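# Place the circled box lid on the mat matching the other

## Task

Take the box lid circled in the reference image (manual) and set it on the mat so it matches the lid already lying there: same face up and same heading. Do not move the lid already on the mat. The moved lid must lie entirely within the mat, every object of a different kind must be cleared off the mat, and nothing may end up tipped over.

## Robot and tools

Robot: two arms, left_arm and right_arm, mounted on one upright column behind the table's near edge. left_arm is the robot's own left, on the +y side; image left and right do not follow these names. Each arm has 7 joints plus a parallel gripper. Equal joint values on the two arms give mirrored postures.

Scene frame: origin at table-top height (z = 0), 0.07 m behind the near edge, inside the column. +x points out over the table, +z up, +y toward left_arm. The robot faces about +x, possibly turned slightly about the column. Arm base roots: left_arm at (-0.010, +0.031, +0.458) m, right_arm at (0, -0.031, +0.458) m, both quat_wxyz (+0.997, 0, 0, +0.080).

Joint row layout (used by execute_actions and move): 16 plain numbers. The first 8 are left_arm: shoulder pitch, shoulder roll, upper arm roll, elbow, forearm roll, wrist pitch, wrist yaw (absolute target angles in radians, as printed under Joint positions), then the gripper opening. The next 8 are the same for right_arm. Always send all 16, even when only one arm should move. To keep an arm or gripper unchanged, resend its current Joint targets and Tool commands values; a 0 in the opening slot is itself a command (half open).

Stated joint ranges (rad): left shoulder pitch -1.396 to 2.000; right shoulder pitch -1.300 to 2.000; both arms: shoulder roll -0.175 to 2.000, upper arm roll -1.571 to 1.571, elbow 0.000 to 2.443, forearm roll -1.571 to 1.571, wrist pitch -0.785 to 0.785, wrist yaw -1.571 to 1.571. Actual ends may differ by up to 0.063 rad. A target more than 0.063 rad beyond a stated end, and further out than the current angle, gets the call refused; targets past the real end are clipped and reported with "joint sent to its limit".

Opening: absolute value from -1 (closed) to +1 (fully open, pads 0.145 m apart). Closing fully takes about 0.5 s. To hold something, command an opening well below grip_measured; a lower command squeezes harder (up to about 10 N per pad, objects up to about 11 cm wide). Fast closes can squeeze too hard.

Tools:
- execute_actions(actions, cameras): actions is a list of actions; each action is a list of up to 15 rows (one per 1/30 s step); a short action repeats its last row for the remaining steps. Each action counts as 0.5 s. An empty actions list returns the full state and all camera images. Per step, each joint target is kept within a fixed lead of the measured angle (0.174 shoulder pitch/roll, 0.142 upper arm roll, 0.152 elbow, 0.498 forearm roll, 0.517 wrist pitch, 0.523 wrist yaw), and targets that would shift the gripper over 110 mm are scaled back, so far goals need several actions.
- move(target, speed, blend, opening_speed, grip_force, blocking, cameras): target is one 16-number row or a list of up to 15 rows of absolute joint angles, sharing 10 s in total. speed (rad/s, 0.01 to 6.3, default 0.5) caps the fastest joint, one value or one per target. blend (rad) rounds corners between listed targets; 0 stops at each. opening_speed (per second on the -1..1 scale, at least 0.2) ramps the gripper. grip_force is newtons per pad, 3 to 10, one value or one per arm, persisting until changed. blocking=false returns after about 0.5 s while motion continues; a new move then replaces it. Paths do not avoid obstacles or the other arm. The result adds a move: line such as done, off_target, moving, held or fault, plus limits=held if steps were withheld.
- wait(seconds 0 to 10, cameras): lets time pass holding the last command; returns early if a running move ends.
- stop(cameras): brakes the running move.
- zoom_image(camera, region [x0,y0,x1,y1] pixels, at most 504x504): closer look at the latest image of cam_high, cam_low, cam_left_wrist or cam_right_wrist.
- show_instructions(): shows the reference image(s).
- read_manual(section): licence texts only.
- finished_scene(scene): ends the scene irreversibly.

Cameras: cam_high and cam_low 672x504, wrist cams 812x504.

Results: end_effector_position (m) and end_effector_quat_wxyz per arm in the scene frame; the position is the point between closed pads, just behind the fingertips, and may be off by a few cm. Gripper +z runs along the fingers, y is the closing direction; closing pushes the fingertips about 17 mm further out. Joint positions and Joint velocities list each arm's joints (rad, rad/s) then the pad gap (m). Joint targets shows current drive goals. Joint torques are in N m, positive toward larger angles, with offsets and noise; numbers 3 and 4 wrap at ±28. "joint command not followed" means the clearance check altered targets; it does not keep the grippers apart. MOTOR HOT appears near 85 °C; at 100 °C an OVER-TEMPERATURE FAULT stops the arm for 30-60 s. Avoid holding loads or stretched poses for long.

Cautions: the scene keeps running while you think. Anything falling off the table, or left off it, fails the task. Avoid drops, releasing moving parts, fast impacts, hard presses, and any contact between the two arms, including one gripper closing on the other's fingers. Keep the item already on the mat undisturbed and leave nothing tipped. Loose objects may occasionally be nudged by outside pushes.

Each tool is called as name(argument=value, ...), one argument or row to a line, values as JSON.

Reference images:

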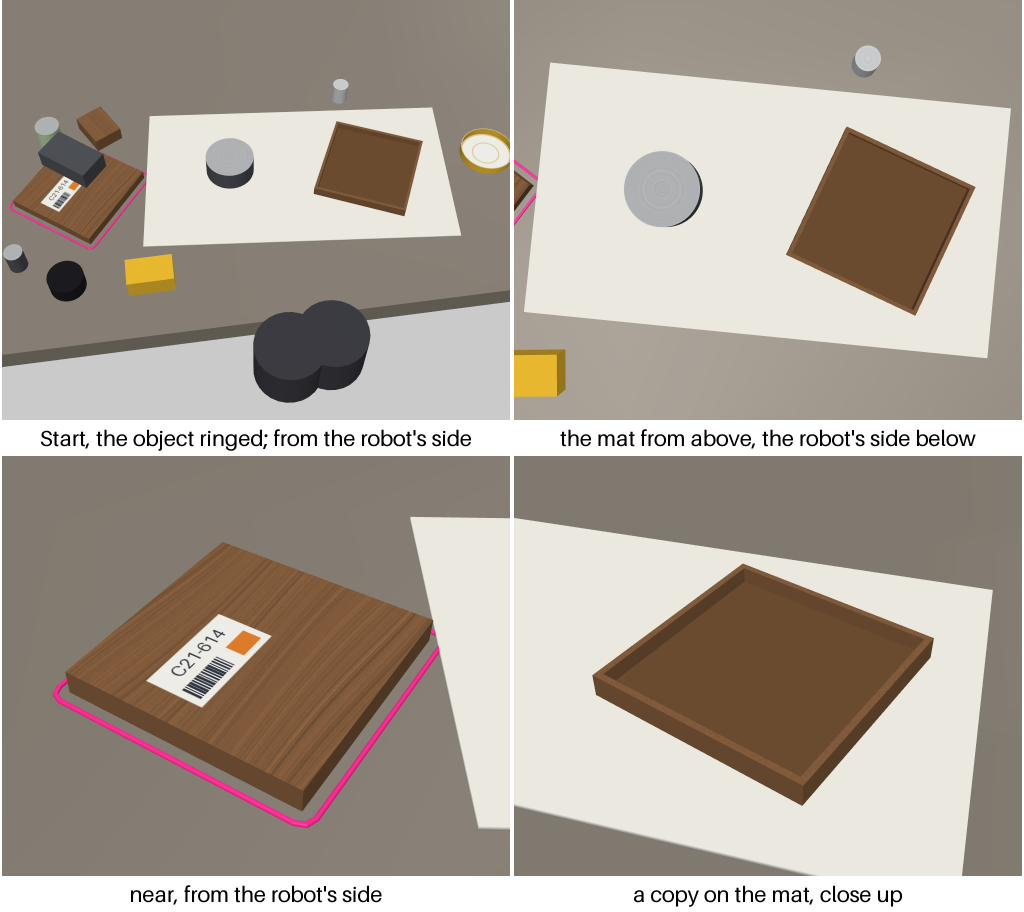

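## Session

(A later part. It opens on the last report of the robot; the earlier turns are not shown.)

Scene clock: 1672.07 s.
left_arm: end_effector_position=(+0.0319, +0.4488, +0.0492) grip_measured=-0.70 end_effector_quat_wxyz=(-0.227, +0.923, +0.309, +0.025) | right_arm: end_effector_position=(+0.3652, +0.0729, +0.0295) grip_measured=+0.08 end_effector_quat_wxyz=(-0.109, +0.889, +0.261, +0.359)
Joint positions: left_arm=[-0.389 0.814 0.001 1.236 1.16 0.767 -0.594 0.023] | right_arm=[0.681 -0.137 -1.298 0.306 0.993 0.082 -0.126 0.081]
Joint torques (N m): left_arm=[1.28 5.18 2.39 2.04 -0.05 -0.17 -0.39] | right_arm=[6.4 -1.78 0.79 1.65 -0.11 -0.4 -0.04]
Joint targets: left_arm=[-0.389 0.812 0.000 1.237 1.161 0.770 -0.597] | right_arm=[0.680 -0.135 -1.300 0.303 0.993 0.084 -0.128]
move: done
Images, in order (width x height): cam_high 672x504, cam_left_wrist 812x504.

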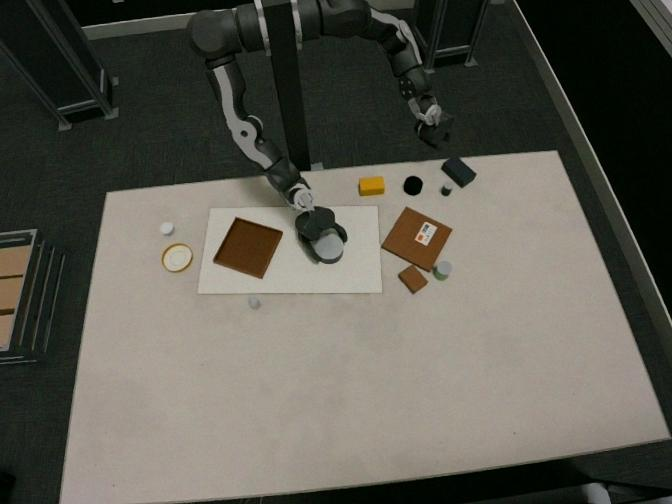

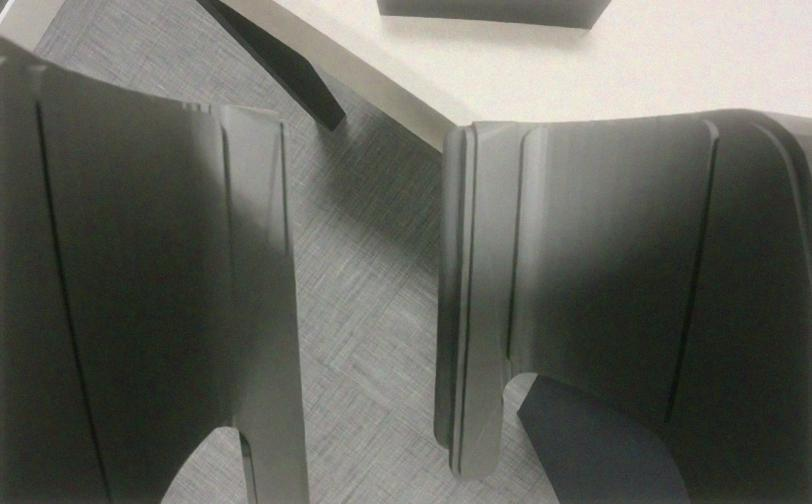

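wait(
  seconds=0,
  cameras=["cam_low", "cam_high", "cam_right_wrist"],
)

zoom_image(
  camera="cam_high",
  region=[420, 140, 500, 210],
)

Scene clock: 1707.80 s.
left_arm: end_effector_position=(+0.0319, +0.4488, +0.0492) grip_measured=-0.70 end_effector_quat_wxyz=(-0.227, +0.923, +0.309, +0.025) | right_arm: end_effector_position=(+0.3652, +0.0729, +0.0295) grip_measured=+0.08 end_effector_quat_wxyz=(-0.109, +0.889, +0.261, +0.359)
Joint positions: left_arm=[-0.389 0.814 0.001 1.236 1.16 0.767 -0.594 0.023] | right_arm=[0.681 -0.137 -1.298 0.306 0.993 0.082 -0.126 0.081]
Joint torques (N m): left_arm=[1.25 5.29 2.36 2.1 -0.05 -0.18 -0.38] | right_arm=[6.4 -1.81 0.83 1.55 -0.12 -0.41 -0.01]
Joint targets: left_arm=[-0.389 0.812 0.000 1.237 1.161 0.770 -0.597] | right_arm=[0.680 -0.135 -1.300 0.303 0.993 0.084 -0.128]
Tool commands: left_gripper/opening=-0.7 right_gripper/opening=-0.1
Images, in order (width x height): cam_high 672x504, cam_low 672x504, cam_right_wrist 812x504.

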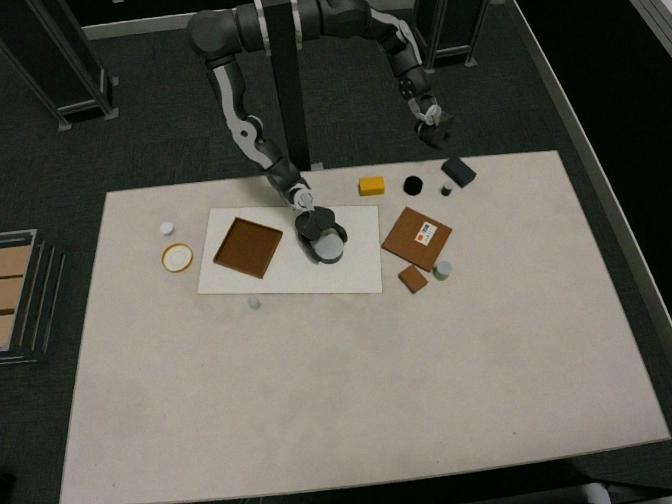

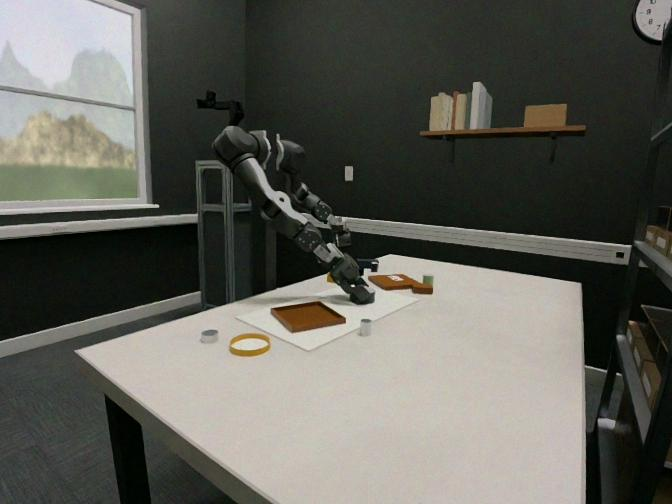

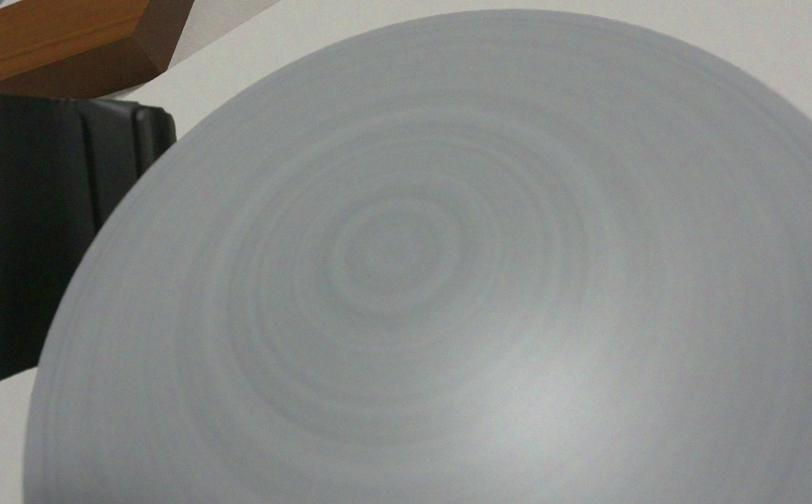

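Scaled by 6.300 from the camera's 672x504 image, which has a finer 960x720 frame.

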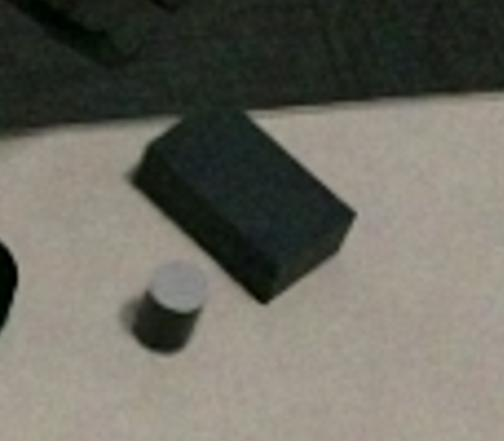

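move(
  target=[
    [-0.389,1.2,0,1.6,1.161,0.6,-0.6,-0.7,0.652,-0.075,-1.27,0.436,0.970,0.130,-0.178,-0.3],
  ],
  speed=0.3,
  cameras=["cam_high","cam_right_wrist"],
)

Scene clock: 1830.60 s.
left_arm: end_effector_position=(+0.1703, +0.4783, +0.1951) grip_measured=-0.70 end_effector_quat_wxyz=(-0.309, +0.904, +0.135, +0.263) | right_arm: end_effector_position=(+0.3602, +0.0695, +0.0307) grip_measured=+0.08 end_effector_quat_wxyz=(-0.108, +0.892, +0.261, +0.354)
Joint positions: left_arm=[-0.388 1.203 0.001 1.602 1.16 0.601 -0.594 0.023] | right_arm=[0.655 -0.077 -1.272 0.433 0.972 0.131 -0.174 0.081]
Joint velocities: left_arm=[within noise] | right_arm=[0.011 0.011 -0.012 0.046 -0.022 0.007 -0.022 0]
Joint torques (N m): left_arm=[2.55 5.71 3.78 1.25 -0.16 -0.45 -0.52] | right_arm=[5.92 -1.7 2.06 2.89 -0.17 -0.49 -0.1]
Joint targets: left_arm=[-0.389 1.200 0.000 1.600 1.161 0.600 -0.600] | right_arm=[0.652 -0.075 -1.270 0.436 0.970 0.130 -0.178]
move: done
Images, in order (width x height): cam_high 672x504, cam_right_wrist 812x504.

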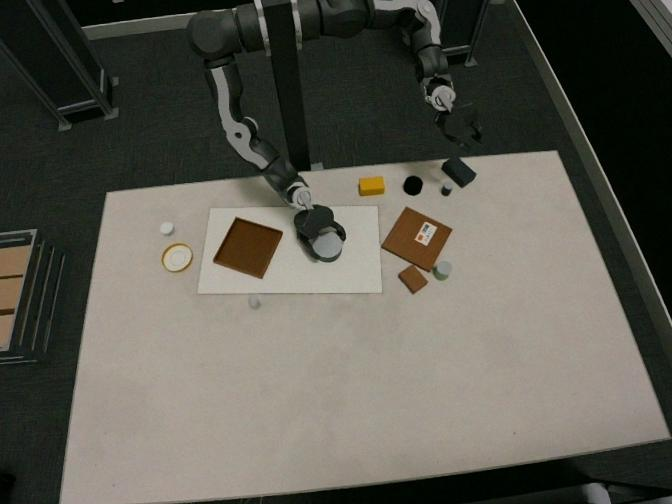

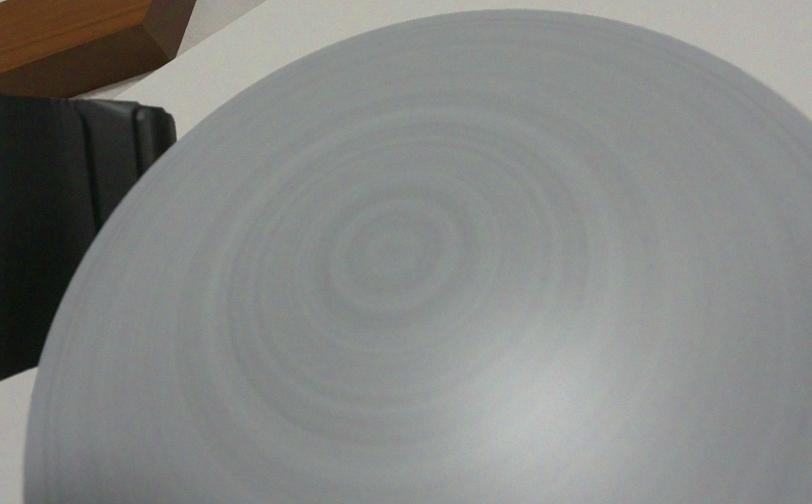

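move(
  target=[
    [-0.389,1.2,0,1.6,1.161,0.6,-0.6,-0.7,0.585,0.065,-1.2,0.746,0.917,0.236,-0.296,-0.3],
  ],
  speed=0.3,
  cameras=["cam_low","cam_right_wrist"],
)

zoom_image(
  camera="cam_low",
  region=[290, 220, 450, 340],
)

Scene clock: 1838.47 s.
left_arm: end_effector_position=(+0.1703, +0.4783, +0.1951) grip_measured=-0.70 end_effector_quat_wxyz=(-0.309, +0.904, +0.135, +0.263) | right_arm: end_effector_position=(+0.3502, +0.0600, +0.0447) grip_measured=+0.08 end_effector_quat_wxyz=(-0.104, +0.891, +0.262, +0.355)
Joint positions: left_arm=[-0.388 1.203 0.001 1.602 1.16 0.601 -0.594 0.023] | right_arm=[0.587 0.065 -1.203 0.741 0.92 0.24 -0.292 0.081]
Joint torques (N m): left_arm=[2.62 5.71 3.84 1.17 -0.16 -0.46 -0.53] | right_arm=[5.74 -1.57 2.74 3.64 -0.27 -0.58 -0.11]
Joint targets: left_arm=[-0.389 1.200 0.000 1.600 1.161 0.600 -0.600] | right_arm=[0.585 0.065 -1.200 0.746 0.917 0.236 -0.296]
move: done
Images, in order (width x height): cam_low 672x504, cam_right_wrist 812x504.

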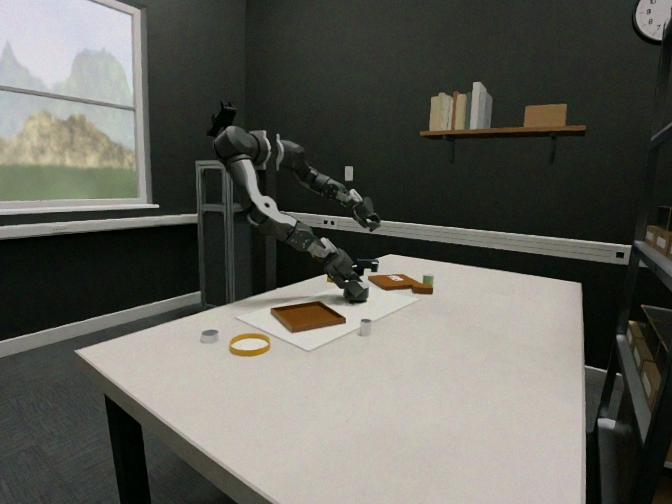

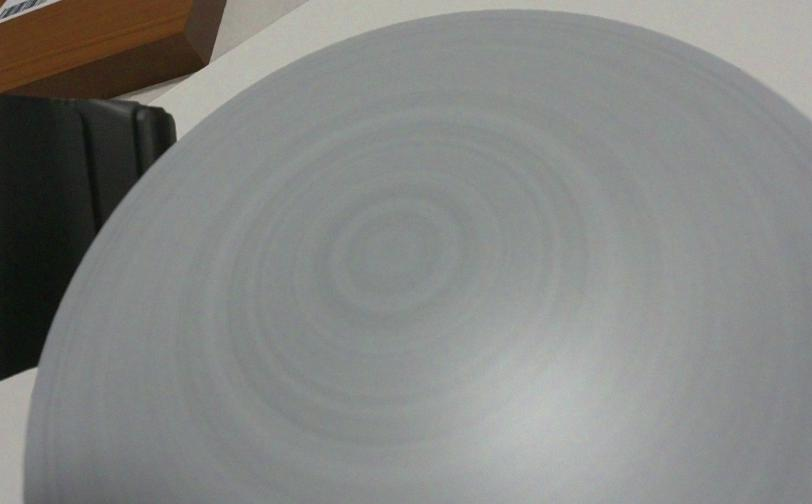

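Scaled by 3.150 from the camera's 672x504 image, which has a finer 960x720 frame.

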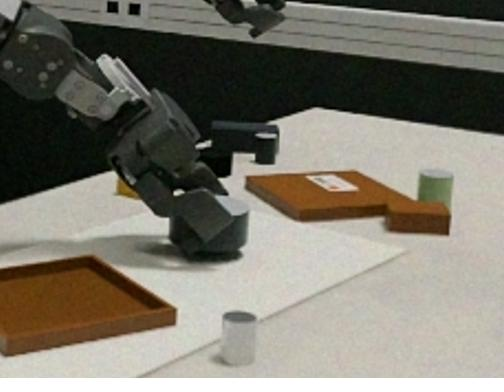

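move(
  target=[
    [-0.389,1.2,0,1.6,1.161,0.6,-0.6,-0.7,0.354,0.292,-1.0,1.362,0.82,0.511,-0.483,-0.3],
    [-0.389,1.2,0,1.6,1.161,0.6,-0.6,-0.7,-0.261,0.637,-0.6,2.035,0.994,0.360,-0.985,-0.3],
    [-0.389,1.2,0,1.6,1.161,0.6,-0.6,-0.7,-1.045,0.858,0,1.787,1.353,-0.302,-0.604,-0.3],
  ],
  speed=0.5,
  blend=[0.1,0.1,0],
  cameras=["cam_high","cam_right_wrist"],
)

Scene clock: 1914.07 s.
left_arm: end_effector_position=(+0.1703, +0.4783, +0.1951) grip_measured=-0.70 end_effector_quat_wxyz=(-0.309, +0.904, +0.135, +0.263) | right_arm: end_effector_position=(+0.1368, -0.3438, +0.0972) grip_measured=+0.08 end_effector_quat_wxyz=(+0.113, +0.888, -0.279, +0.347)
Joint positions: left_arm=[-0.388 1.203 0.001 1.602 1.16 0.601 -0.594 0.023] | right_arm=[-1.047 0.857 -0.003 1.786 1.356 -0.294 -0.608 0.081]
Joint torques (N m): left_arm=[2.6 5.74 3.78 1.13 -0.15 -0.46 -0.54] | right_arm=[-0.88 3.05 3.04 2.18 -0.38 -0.63 0.14]
Joint targets: left_arm=[-0.389 1.200 0.000 1.600 1.161 0.600 -0.600] | right_arm=[-1.045 0.858 0.000 1.787 1.353 -0.302 -0.604]
move: done
Images, in order (width x height): cam_high 672x504, cam_right_wrist 812x504.

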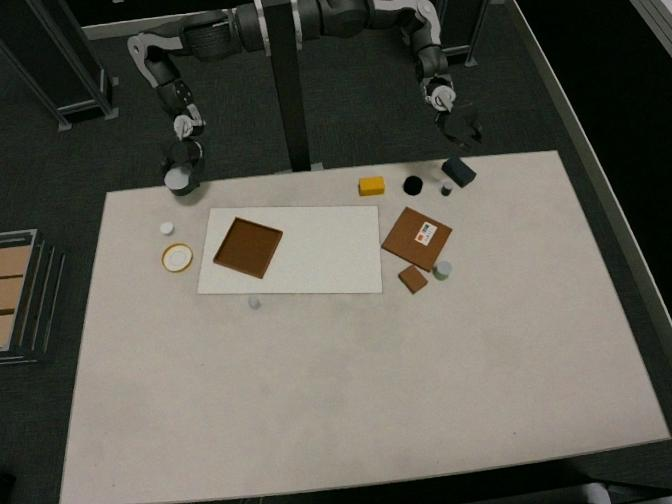

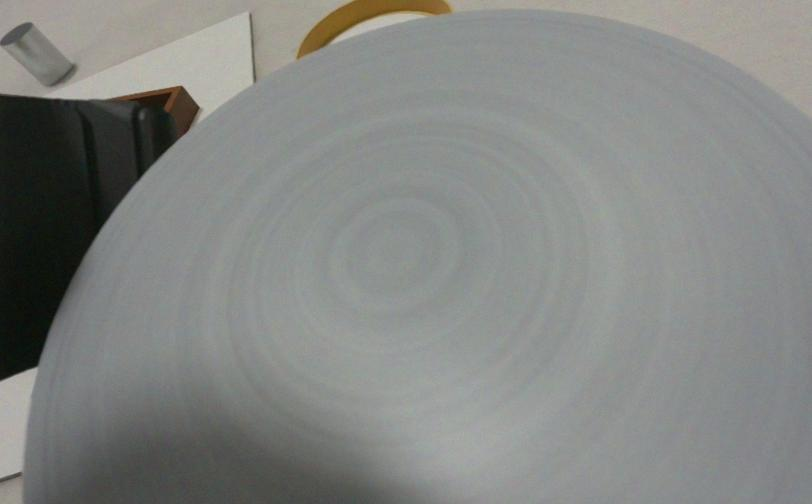

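move(
  target=[
    [-0.389,1.2,0,1.6,1.161,0.6,-0.6,-0.7,-0.767,0.570,0,1.348,1.134,-0.201,-0.326,-0.3],
  ],
  speed=0.35,
  cameras=["cam_low","cam_right_wrist"],
)

zoom_image(
  camera="cam_low",
  region=[150, 240, 350, 370],
)

Scene clock: 1923.97 s.
left_arm: end_effector_position=(+0.1703, +0.4783, +0.1951) grip_measured=-0.70 end_effector_quat_wxyz=(-0.309, +0.904, +0.135, +0.263) | right_arm: end_effector_position=(+0.1276, -0.3581, +0.0288) grip_measured=+0.08 end_effector_quat_wxyz=(+0.112, +0.887, -0.280, +0.349)
Joint positions: left_arm=[-0.388 1.203 0.001 1.602 1.16 0.601 -0.594 0.023] | right_arm=[-0.769 0.57 -0.002 1.349 1.138 -0.196 -0.33 0.081]
Joint torques (N m): left_arm=[2.57 5.71 3.82 1.14 -0.15 -0.46 -0.53] | right_arm=[-1.2 3.68 2.91 1.83 -0.29 -0.59 0.14]
Joint targets: left_arm=[-0.389 1.200 0.000 1.600 1.161 0.600 -0.600] | right_arm=[-0.767 0.570 0.000 1.348 1.134 -0.201 -0.326]
move: done
Images, in order (width x height): cam_low 672x504, cam_right_wrist 812x504.

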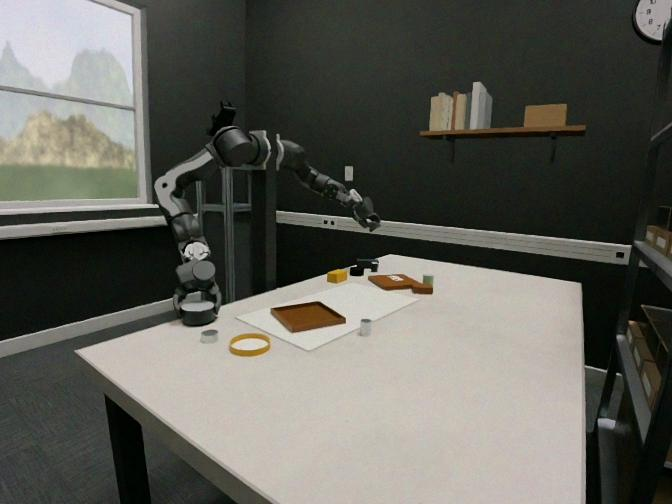

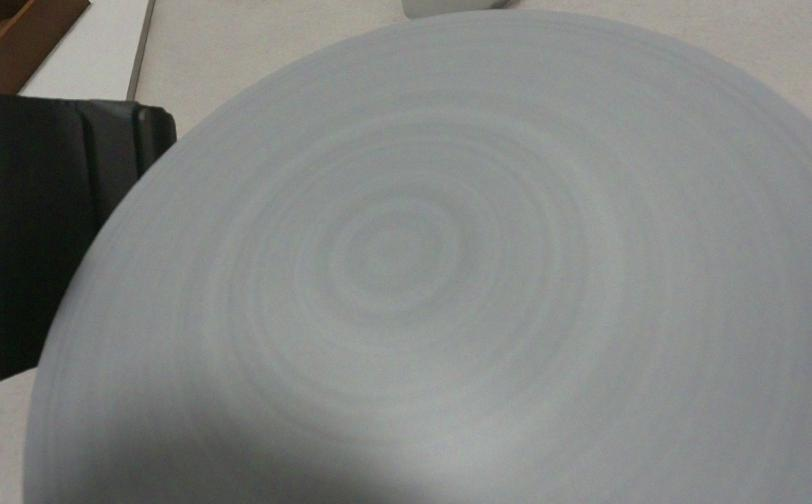

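Scaled by 2.520 from the camera's 672x504 image, which has a finer 960x720 frame.

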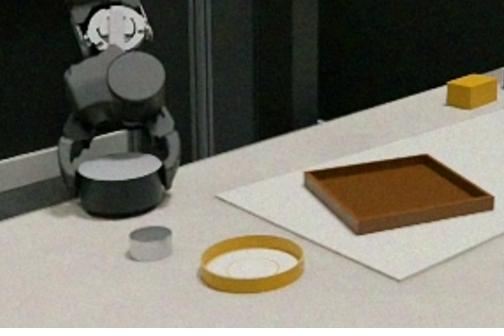

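move(
  target=[
    [-0.389,1.2,0,1.6,1.161,0.6,-0.6,-1,-0.767,0.570,0,1.348,1.134,-0.201,-0.326,0.4],
    [-0.489,0.723,0,1.812,0.667,0.76,-0.009,-1,-1.151,0.622,0,1.764,1.137,-0.355,-0.510,0.4],
    [-0.341,0.459,0,1.424,0.225,0.636,0.258,-1,-1.151,0.622,0,1.764,1.137,-0.355,-0.510,0.4],
  ],
  speed=0.6,
  opening_speed=0.8,
  cameras=["cam_high","cam_left_wrist"],
)

zoom_image(
  camera="cam_high",
  region=[300, 120, 520, 300],
)

Scene clock: 2082.80 s.
left_arm: end_effector_position=(+0.1447, +0.2832, +0.0255) grip_measured=-1.00 end_effector_quat_wxyz=(-0.004, +0.976, +0.002, +0.216) | right_arm: end_effector_position=(+0.0819, -0.3247, +0.0852) grip_measured=+0.40 end_effector_quat_wxyz=(+0.110, +0.887, -0.278, +0.353)
Joint positions: left_arm=[-0.342 0.459 0.001 1.426 0.226 0.638 0.249 0] | right_arm=[-1.151 0.621 -0.001 1.763 1.136 -0.354 -0.506 0.105]
Joint torques (N m): left_arm=[1.65 3.05 1.22 3.17 0.11 -0.43 0.12] | right_arm=[-2.73 2.02 2.09 2.4 -0.24 -0.47 -0.07]
Joint targets: left_arm=[-0.341 0.459 0.000 1.424 0.225 0.636 0.258] | right_arm=[-1.151 0.622 0.000 1.764 1.137 -0.355 -0.510]
move: done
Images, in order (width x height): cam_high 672x504, cam_left_wrist 812x504.

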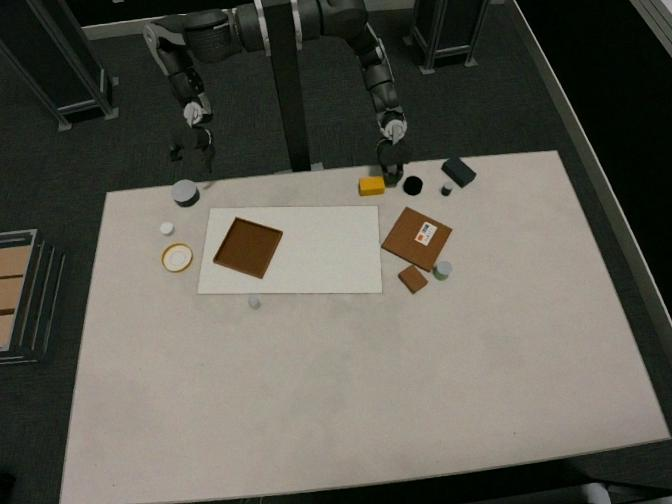

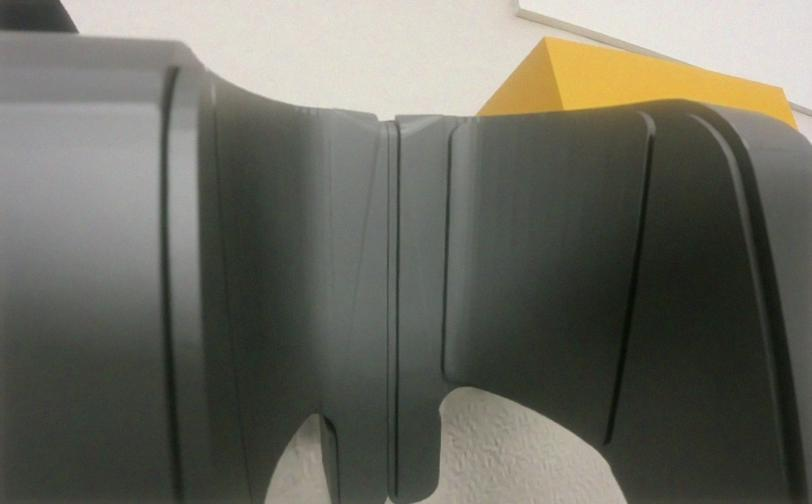

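Scaled by 2.291 from the camera's 672x504 image, which has a finer 960x720 frame.

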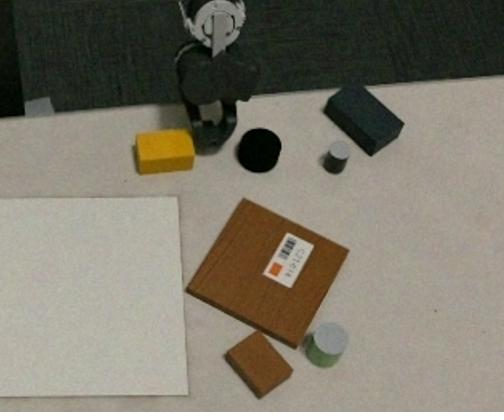

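move(
  target=[
    [-0.395,0.314,-0.15,1.584,0.250,0.710,-0.001,-1,-1.151,0.622,0,1.764,1.137,-0.355,-0.510,0.4],
    [-0.409,0.116,-0.3,1.598,0.185,0.722,-0.206,-1,-1.151,0.622,0,1.764,1.137,-0.355,-0.510,0.4],
  ],
  speed=0.25,
  blend=[0.05,0],
  cameras=["cam_high","cam_left_wrist"],
)

zoom_image(
  camera="cam_high",
  region=[300, 120, 520, 300],
)

Scene clock: 2093.53 s.
left_arm: end_effector_position=(+0.1457, +0.1284, +0.0253) grip_measured=-1.00 end_effector_quat_wxyz=(+0.004, +0.976, +0.000, +0.218) | right_arm: end_effector_position=(+0.0819, -0.3247, +0.0852) grip_measured=+0.40 end_effector_quat_wxyz=(+0.110, +0.887, -0.278, +0.353)
Joint positions: left_arm=[-0.408 0.116 -0.3 1.597 0.186 0.719 -0.197 0] | right_arm=[-1.151 0.621 -0.001 1.763 1.136 -0.354 -0.506 0.105]
Joint torques (N m): left_arm=[0.38 -0.33 -0.58 4.49 0.04 -0.32 -0.34] | right_arm=[-2.68 2.02 2.03 2.43 -0.23 -0.47 -0.1]
Joint targets: left_arm=[-0.409 0.116 -0.300 1.598 0.185 0.722 -0.206] | right_arm=[-1.151 0.622 0.000 1.764 1.137 -0.355 -0.510]
move: done
Images, in order (width x height): cam_high 672x504, cam_left_wrist 812x504.

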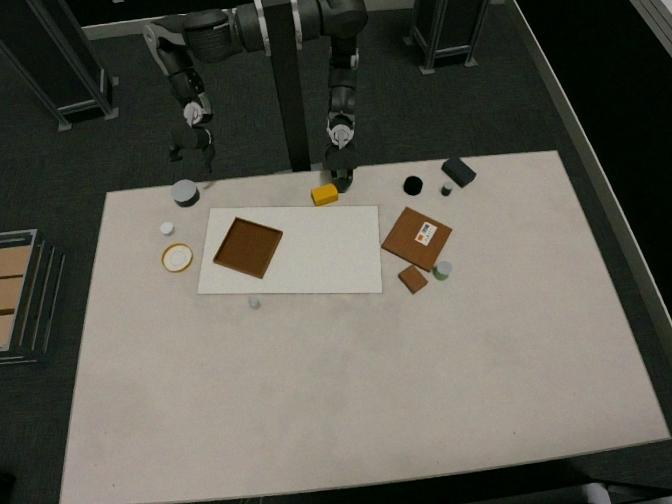

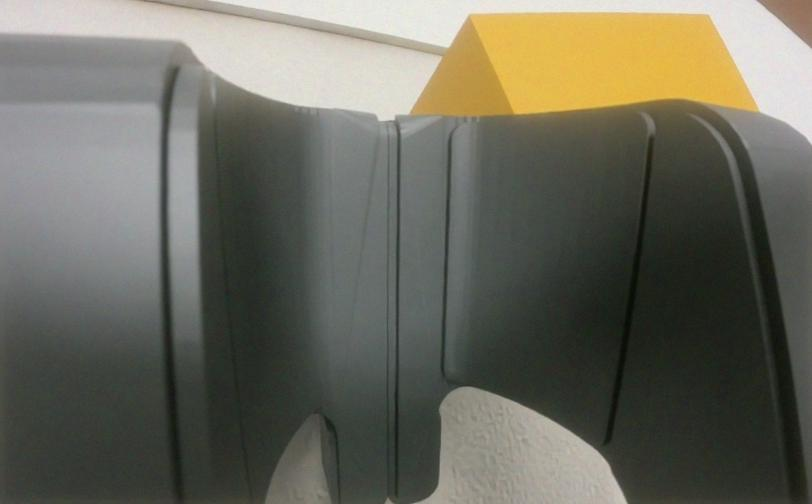

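Scaled by 2.291 from the camera's 672x504 image, which has a finer 960x720 frame.

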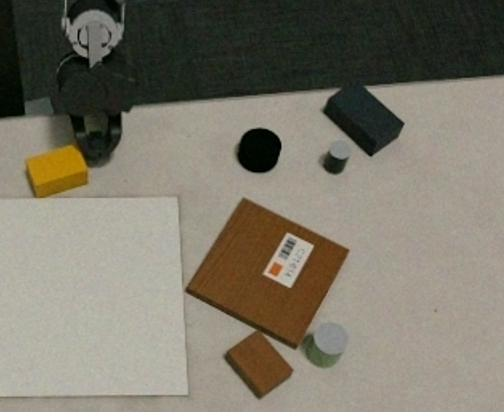

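move(
  target=[
    [-0.207,0.478,-0.6,1.886,0.75,0.70,-0.5,-1,-1.151,0.622,0,1.764,1.137,-0.355,-0.510,0.4],
    [0.288,0.246,-1.0,1.541,1.315,0.655,-1.096,-1,-1.151,0.622,0,1.764,1.137,-0.355,-0.510,0.4],
    [0.257,0.161,-1.0,1.218,1.080,0.539,-0.803,-1,-1.151,0.622,0,1.764,1.137,-0.355,-0.510,0.4],
    [0.113,0.228,-1.0,1.379,1.036,0.510,-0.859,-1,-1.151,0.622,0,1.764,1.137,-0.355,-0.510,0.4],
  ],
  speed=[0.6,0.6,0.5,0.15],
  blend=[0.1,0.1,0,0],
  cameras=["cam_high","cam_left_wrist"],
)

zoom_image(
  camera="cam_high",
  region=[260, 140, 440, 290],
)

Scene clock: 2190.93 s.
left_arm: end_effector_position=(+0.2026, +0.0603, +0.0294) grip_measured=-1.00 end_effector_quat_wxyz=(+0.004, +0.976, +0.000, +0.216) | right_arm: end_effector_position=(+0.0819, -0.3247, +0.0852) grip_measured=+0.40 end_effector_quat_wxyz=(+0.110, +0.887, -0.278, +0.353)
Joint positions: left_arm=[0.114 0.227 -0.998 1.377 1.037 0.512 -0.85 0] | right_arm=[-1.151 0.621 -0.001 1.763 1.136 -0.354 -0.506 0.105]
Joint torques (N m): left_arm=[3.07 -1.04 0.21 4.53 -0.09 -0.39 -0.36] | right_arm=[-2.47 2.02 2.11 2.25 -0.23 -0.49 -0.06]
Joint targets: left_arm=[0.113 0.228 -1.000 1.379 1.036 0.510 -0.859] | right_arm=[-1.151 0.622 0.000 1.764 1.137 -0.355 -0.510]
move: done
Images, in order (width x height): cam_high 672x504, cam_left_wrist 812x504.

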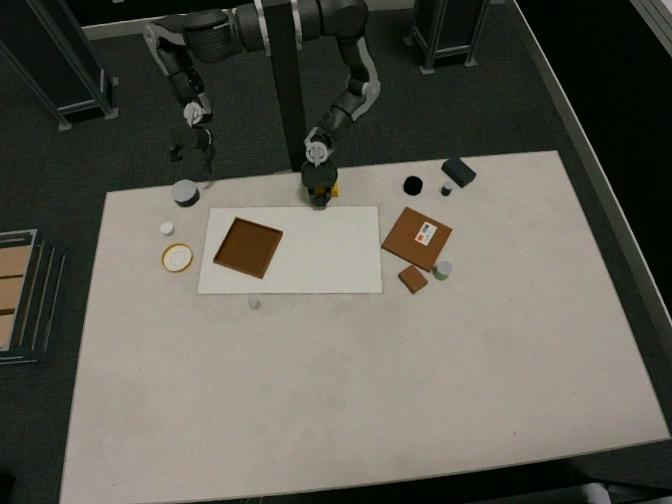

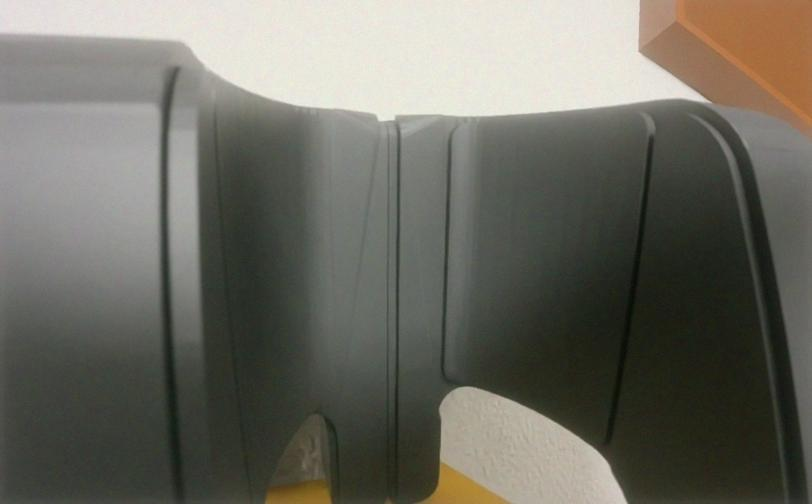

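Scaled by 2.800 from the camera's 672x504 image, which has a finer 960x720 frame.

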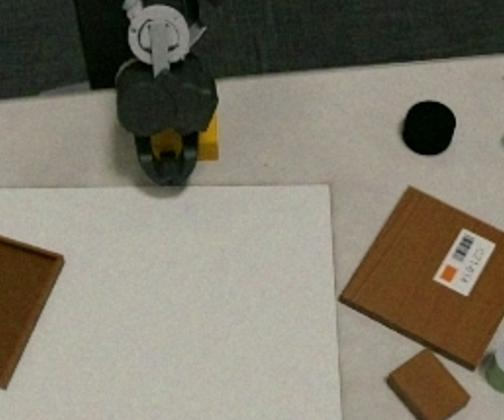

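move(
  target=[
    [0.288,0.246,-1.0,1.541,1.315,0.655,-1.096,-1,-1.151,0.622,0,1.764,1.137,-0.355,-0.510,0.4],
    [0.417,0.237,0,0.996,0.350,0.77,-0.150,-1,-1.151,0.622,0,1.764,1.137,-0.355,-0.510,0.4],
    [0.527,0.198,0,0.566,0.230,0.585,-0.040,-1,-1.151,0.622,0,1.764,1.137,-0.355,-0.510,0.4],
  ],
  speed=[0.5,0.6,0.2],
  blend=[0.1,0.05,0],
  cameras=["cam_high","cam_left_wrist"],
)

Scene clock: 2286.07 s.
left_arm: end_effector_position=(+0.3309, +0.3118, +0.0382) grip_measured=-1.00 end_effector_quat_wxyz=(-0.056, +0.946, +0.186, +0.261) | right_arm: end_effector_position=(+0.0819, -0.3247, +0.0852) grip_measured=+0.40 end_effector_quat_wxyz=(+0.110, +0.887, -0.278, +0.353)
Joint positions: left_arm=[0.533 0.202 -0.001 0.575 0.231 0.584 -0.05 0] | right_arm=[-1.151 0.621 -0.001 1.763 1.136 -0.354 -0.506 0.105]
Joint torques (N m): left_arm=[6.34 0.78 0.18 2.19 0.08 -0.4 0.15] | right_arm=[-2.7 2.02 2.06 2.36 -0.22 -0.46 -0.08]
Joint targets: left_arm=[0.527 0.198 0.000 0.566 0.230 0.585 -0.040] | right_arm=[-1.151 0.622 0.000 1.764 1.137 -0.355 -0.510]
move: done
Images, in order (width x height): cam_high 672x504, cam_left_wrist 812x504.

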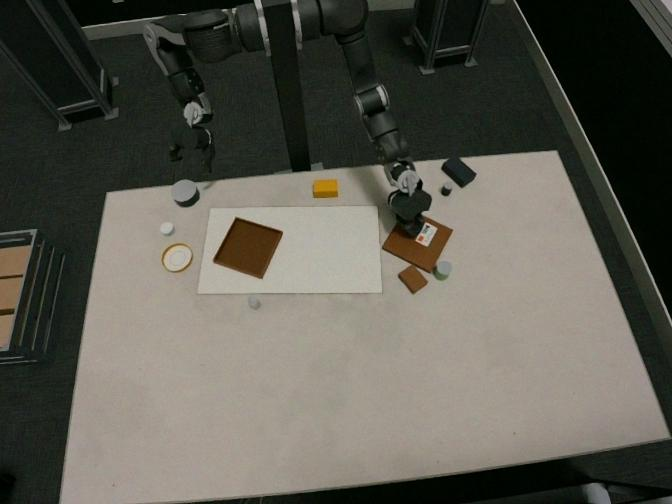

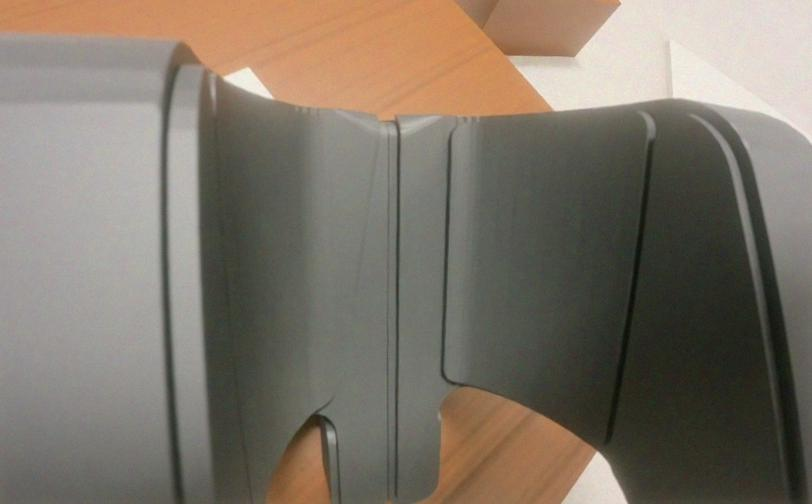

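move(
  target=[
    [0.287,0.209,0,0.910,0.304,0.665,-0.10,-1,-1.151,0.622,0,1.764,1.137,-0.355,-0.510,0.4],
  ],
  speed=0.15,
  cameras=["cam_high"],
)

zoom_image(
  camera="cam_high",
  region=[340, 140, 500, 300],
)

Scene clock: 2295.90 s.
left_arm: end_effector_position=(+0.2995, +0.2963, +0.0388) grip_measured=-1.00 end_effector_quat_wxyz=(-0.049, +0.944, +0.180, +0.273) | right_arm: end_effector_position=(+0.0819, -0.3247, +0.0852) grip_measured=+0.40 end_effector_quat_wxyz=(+0.110, +0.887, -0.278, +0.353)
Joint positions: left_arm=[0.295 0.209 -0.001 0.912 0.302 0.654 -0.091 0] | right_arm=[-1.151 0.621 -0.001 1.763 1.136 -0.354 -0.506 0.105]
Joint torques (N m): left_arm=[4.55 1.83 0.4 3.89 0.14 -0.11 -0.33] | right_arm=[-2.62 1.99 2.04 2.36 -0.22 -0.48 -0.09]
Joint targets: left_arm=[0.287 0.209 0.000 0.910 0.304 0.665 -0.100] | right_arm=[-1.151 0.622 0.000 1.764 1.137 -0.355 -0.510]
move: off_target (left_arm); left_arm: the wrist pitch is farthest, 0.011 rad from its target
Images, in order (width x height): cam_high 672x504.

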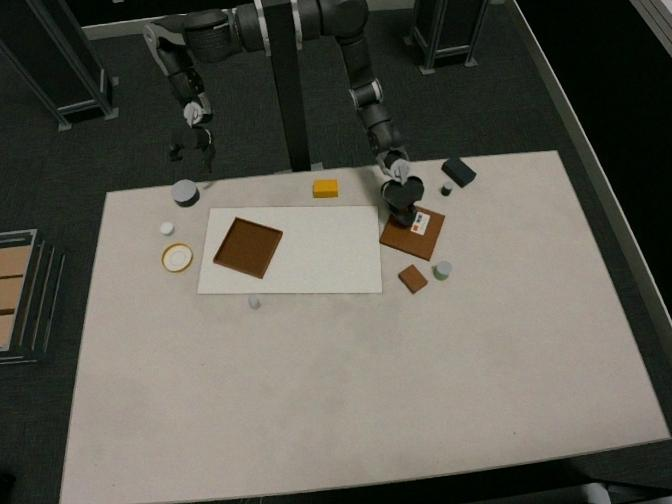

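Scaled by 3.150 from the camera's 672x504 image, which has a finer 960x720 frame.

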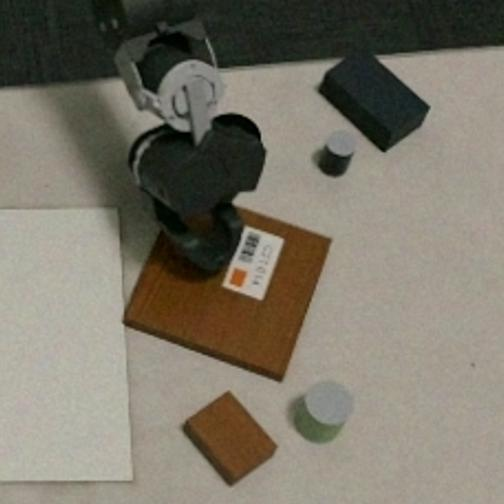

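move(
  target=[
    [-0.011,0.204,0,1.259,0.397,0.718,-0.201,-1,-1.151,0.622,0,1.764,1.137,-0.355,-0.510,0.4],
    [-0.305,0.191,0,1.513,0.428,0.662,-0.253,-1,-1.151,0.622,0,1.764,1.137,-0.355,-0.510,0.4],
  ],
  speed=0.2,
  blend=[0.05,0],
  cameras=["cam_high"],
)

zoom_image(
  camera="cam_high",
  region=[320, 140, 480, 300],
)

Scene clock: 2356.00 s.
left_arm: end_effector_position=(+0.1785, +0.2501, +0.0371) grip_measured=-1.00 end_effector_quat_wxyz=(-0.052, +0.945, +0.183, +0.266) | right_arm: end_effector_position=(+0.0819, -0.3247, +0.0852) grip_measured=+0.40 end_effector_quat_wxyz=(+0.110, +0.887, -0.278, +0.353)
Joint positions: left_arm=[-0.3 0.195 0.002 1.517 0.422 0.649 -0.247 0] | right_arm=[-1.151 0.621 -0.001 1.763 1.136 -0.354 -0.506 0.105]
Joint torques (N m): left_arm=[0.57 0.51 -0.08 3.28 0.21 -0.04 -0.26] | right_arm=[-2.78 1.86 1.98 2.29 -0.24 -0.48 -0.07]
Joint targets: left_arm=[-0.305 0.191 0.000 1.513 0.428 0.662 -0.253] | right_arm=[-1.151 0.622 0.000 1.764 1.137 -0.355 -0.510]
move: off_target (left_arm); left_arm: the wrist pitch is farthest, 0.013 rad from its target
Images, in order (width x height): cam_high 672x504.

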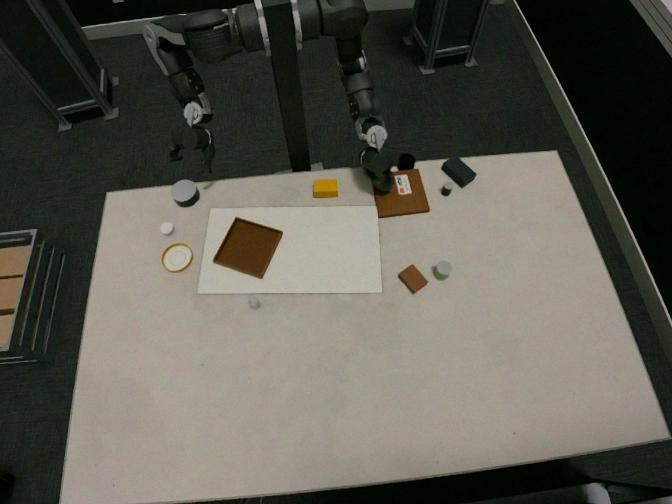

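Scaled by 3.150 from the camera's 672x504 image, which has a finer 960x720 frame.

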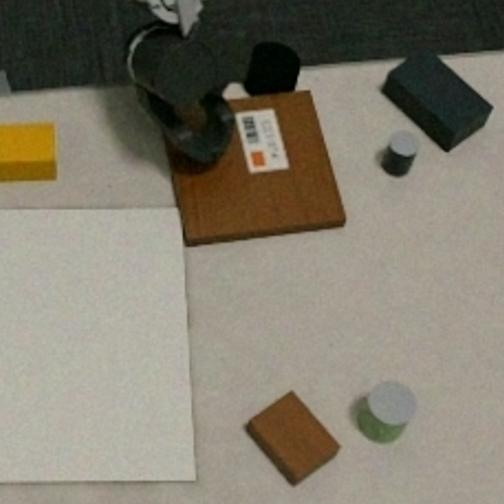

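move(
  target=[
    [-0.346,0.227,0,1.682,0.48,0.70,-0.26,-1,-1.151,0.622,0,1.764,1.137,-0.355,-0.510,0.4],
    [-0.181,0.354,0,1.517,0.57,0.74,-0.20,-1,-1.151,0.622,0,1.764,1.137,-0.355,-0.510,0.4],
    [-0.139,0.304,0,1.346,0.492,0.682,-0.185,-1,-1.151,0.622,0,1.764,1.137,-0.355,-0.510,0.4],
    [-0.110,0.270,0,1.333,0.462,0.690,-0.188,-1,-1.151,0.622,0,1.764,1.137,-0.355,-0.510,0.4],
    [-0.185,0.023,0,1.443,0.276,0.709,-0.278,-1,-1.151,0.622,0,1.764,1.137,-0.355,-0.510,0.4],
  ],
  speed=[0.4,0.4,0.2,0.1,0.15],
  blend=[0.03,0.03,0,0.01,0],
  cameras=["cam_high"],
)

zoom_image(
  camera="cam_high",
  region=[320, 140, 480, 300],
)

Scene clock: 2448.53 s.
left_arm: end_effector_position=(+0.2132, +0.2191, +0.0384) grip_measured=-1.00 end_effector_quat_wxyz=(-0.057, +0.944, +0.185, +0.268) | right_arm: end_effector_position=(+0.0819, -0.3247, +0.0852) grip_measured=+0.40 end_effector_quat_wxyz=(+0.110, +0.887, -0.278, +0.353)
Joint positions: left_arm=[-0.177 0.026 0.004 1.449 0.267 0.692 -0.28 0] | right_arm=[-1.151 0.621 -0.001 1.763 1.136 -0.354 -0.506 0.105]
Joint torques (N m): left_arm=[1.04 -0.46 -1.31 3.04 0.27 0.05 -0.07] | right_arm=[-2.62 2.1 2.07 2.33 -0.24 -0.49 -0.07]
Joint targets: left_arm=[-0.185 0.023 0.000 1.443 0.276 0.709 -0.278] | right_arm=[-1.151 0.622 0.000 1.764 1.137 -0.355 -0.510]
move: off_target (left_arm); left_arm: the wrist pitch is farthest, 0.017 rad from its target
Images, in order (width x height): cam_high 672x504.

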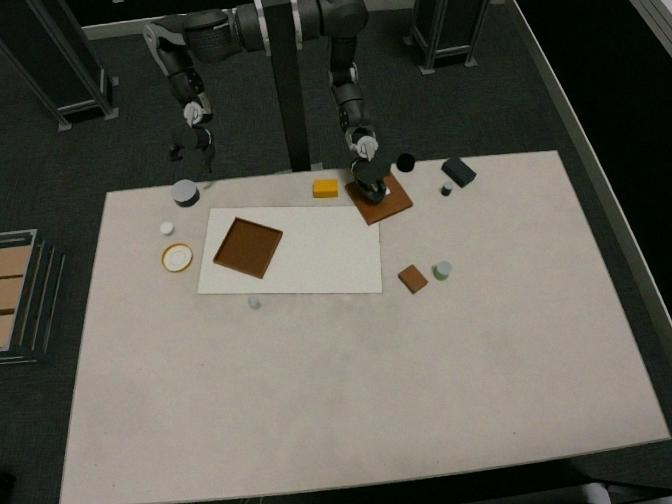

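Scaled by 3.150 from the camera's 672x504 image, which has a finer 960x720 frame.

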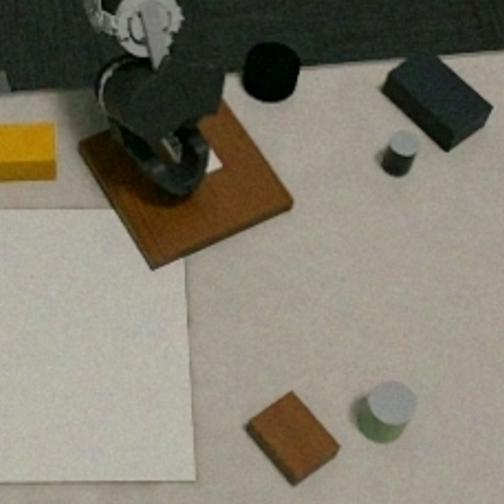

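move(
  target=[
    [-0.376,0.059,0,1.576,0.305,0.640,-0.262,-1,-1.151,0.622,0,1.764,1.137,-0.355,-0.510,0.4],
  ],
  speed=0.15,
  cameras=["cam_high"],
)

zoom_image(
  camera="cam_high",
  region=[320, 140, 480, 300],
)

Scene clock: 2491.47 s.
left_arm: end_effector_position=(+0.1691, +0.2165, +0.0382) grip_measured=-1.00 end_effector_quat_wxyz=(-0.053, +0.943, +0.188, +0.271) | right_arm: end_effector_position=(+0.0819, -0.3247, +0.0852) grip_measured=+0.40 end_effector_quat_wxyz=(+0.110, +0.887, -0.278, +0.353)
Joint positions: left_arm=[-0.37 0.058 0.001 1.582 0.302 0.627 -0.268 0] | right_arm=[-1.151 0.621 -0.001 1.763 1.136 -0.354 -0.506 0.105]
Joint torques (N m): left_arm=[-0.01 0.54 -0.61 2.97 0.11 -0.06 0.04] | right_arm=[-2.55 2.04 2.04 2.33 -0.22 -0.48 -0.07]
Joint targets: left_arm=[-0.376 0.059 0.000 1.576 0.305 0.640 -0.262] | right_arm=[-1.151 0.622 0.000 1.764 1.137 -0.355 -0.510]
move: off_target (left_arm); left_arm: the wrist pitch is farthest, 0.013 rad from its target
Images, in order (width x height): cam_high 672x504.

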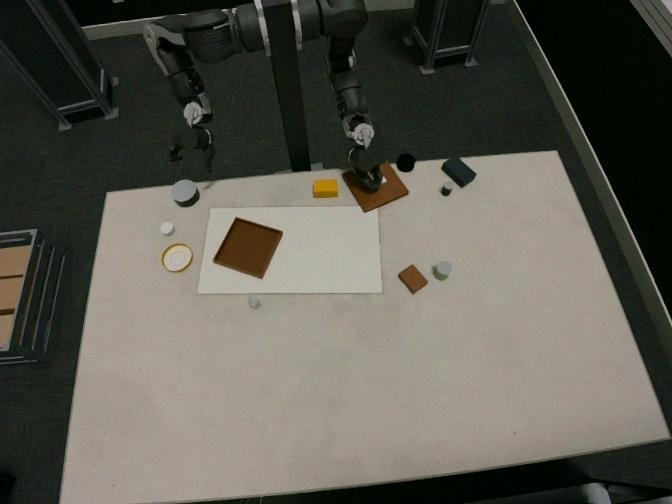

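Scaled by 3.150 from the camera's 672x504 image, which has a finer 960x720 frame.

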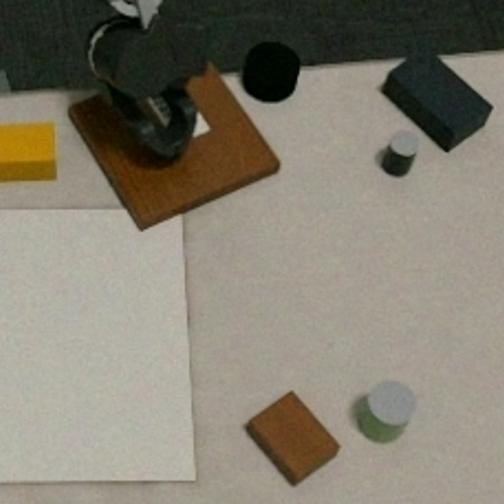

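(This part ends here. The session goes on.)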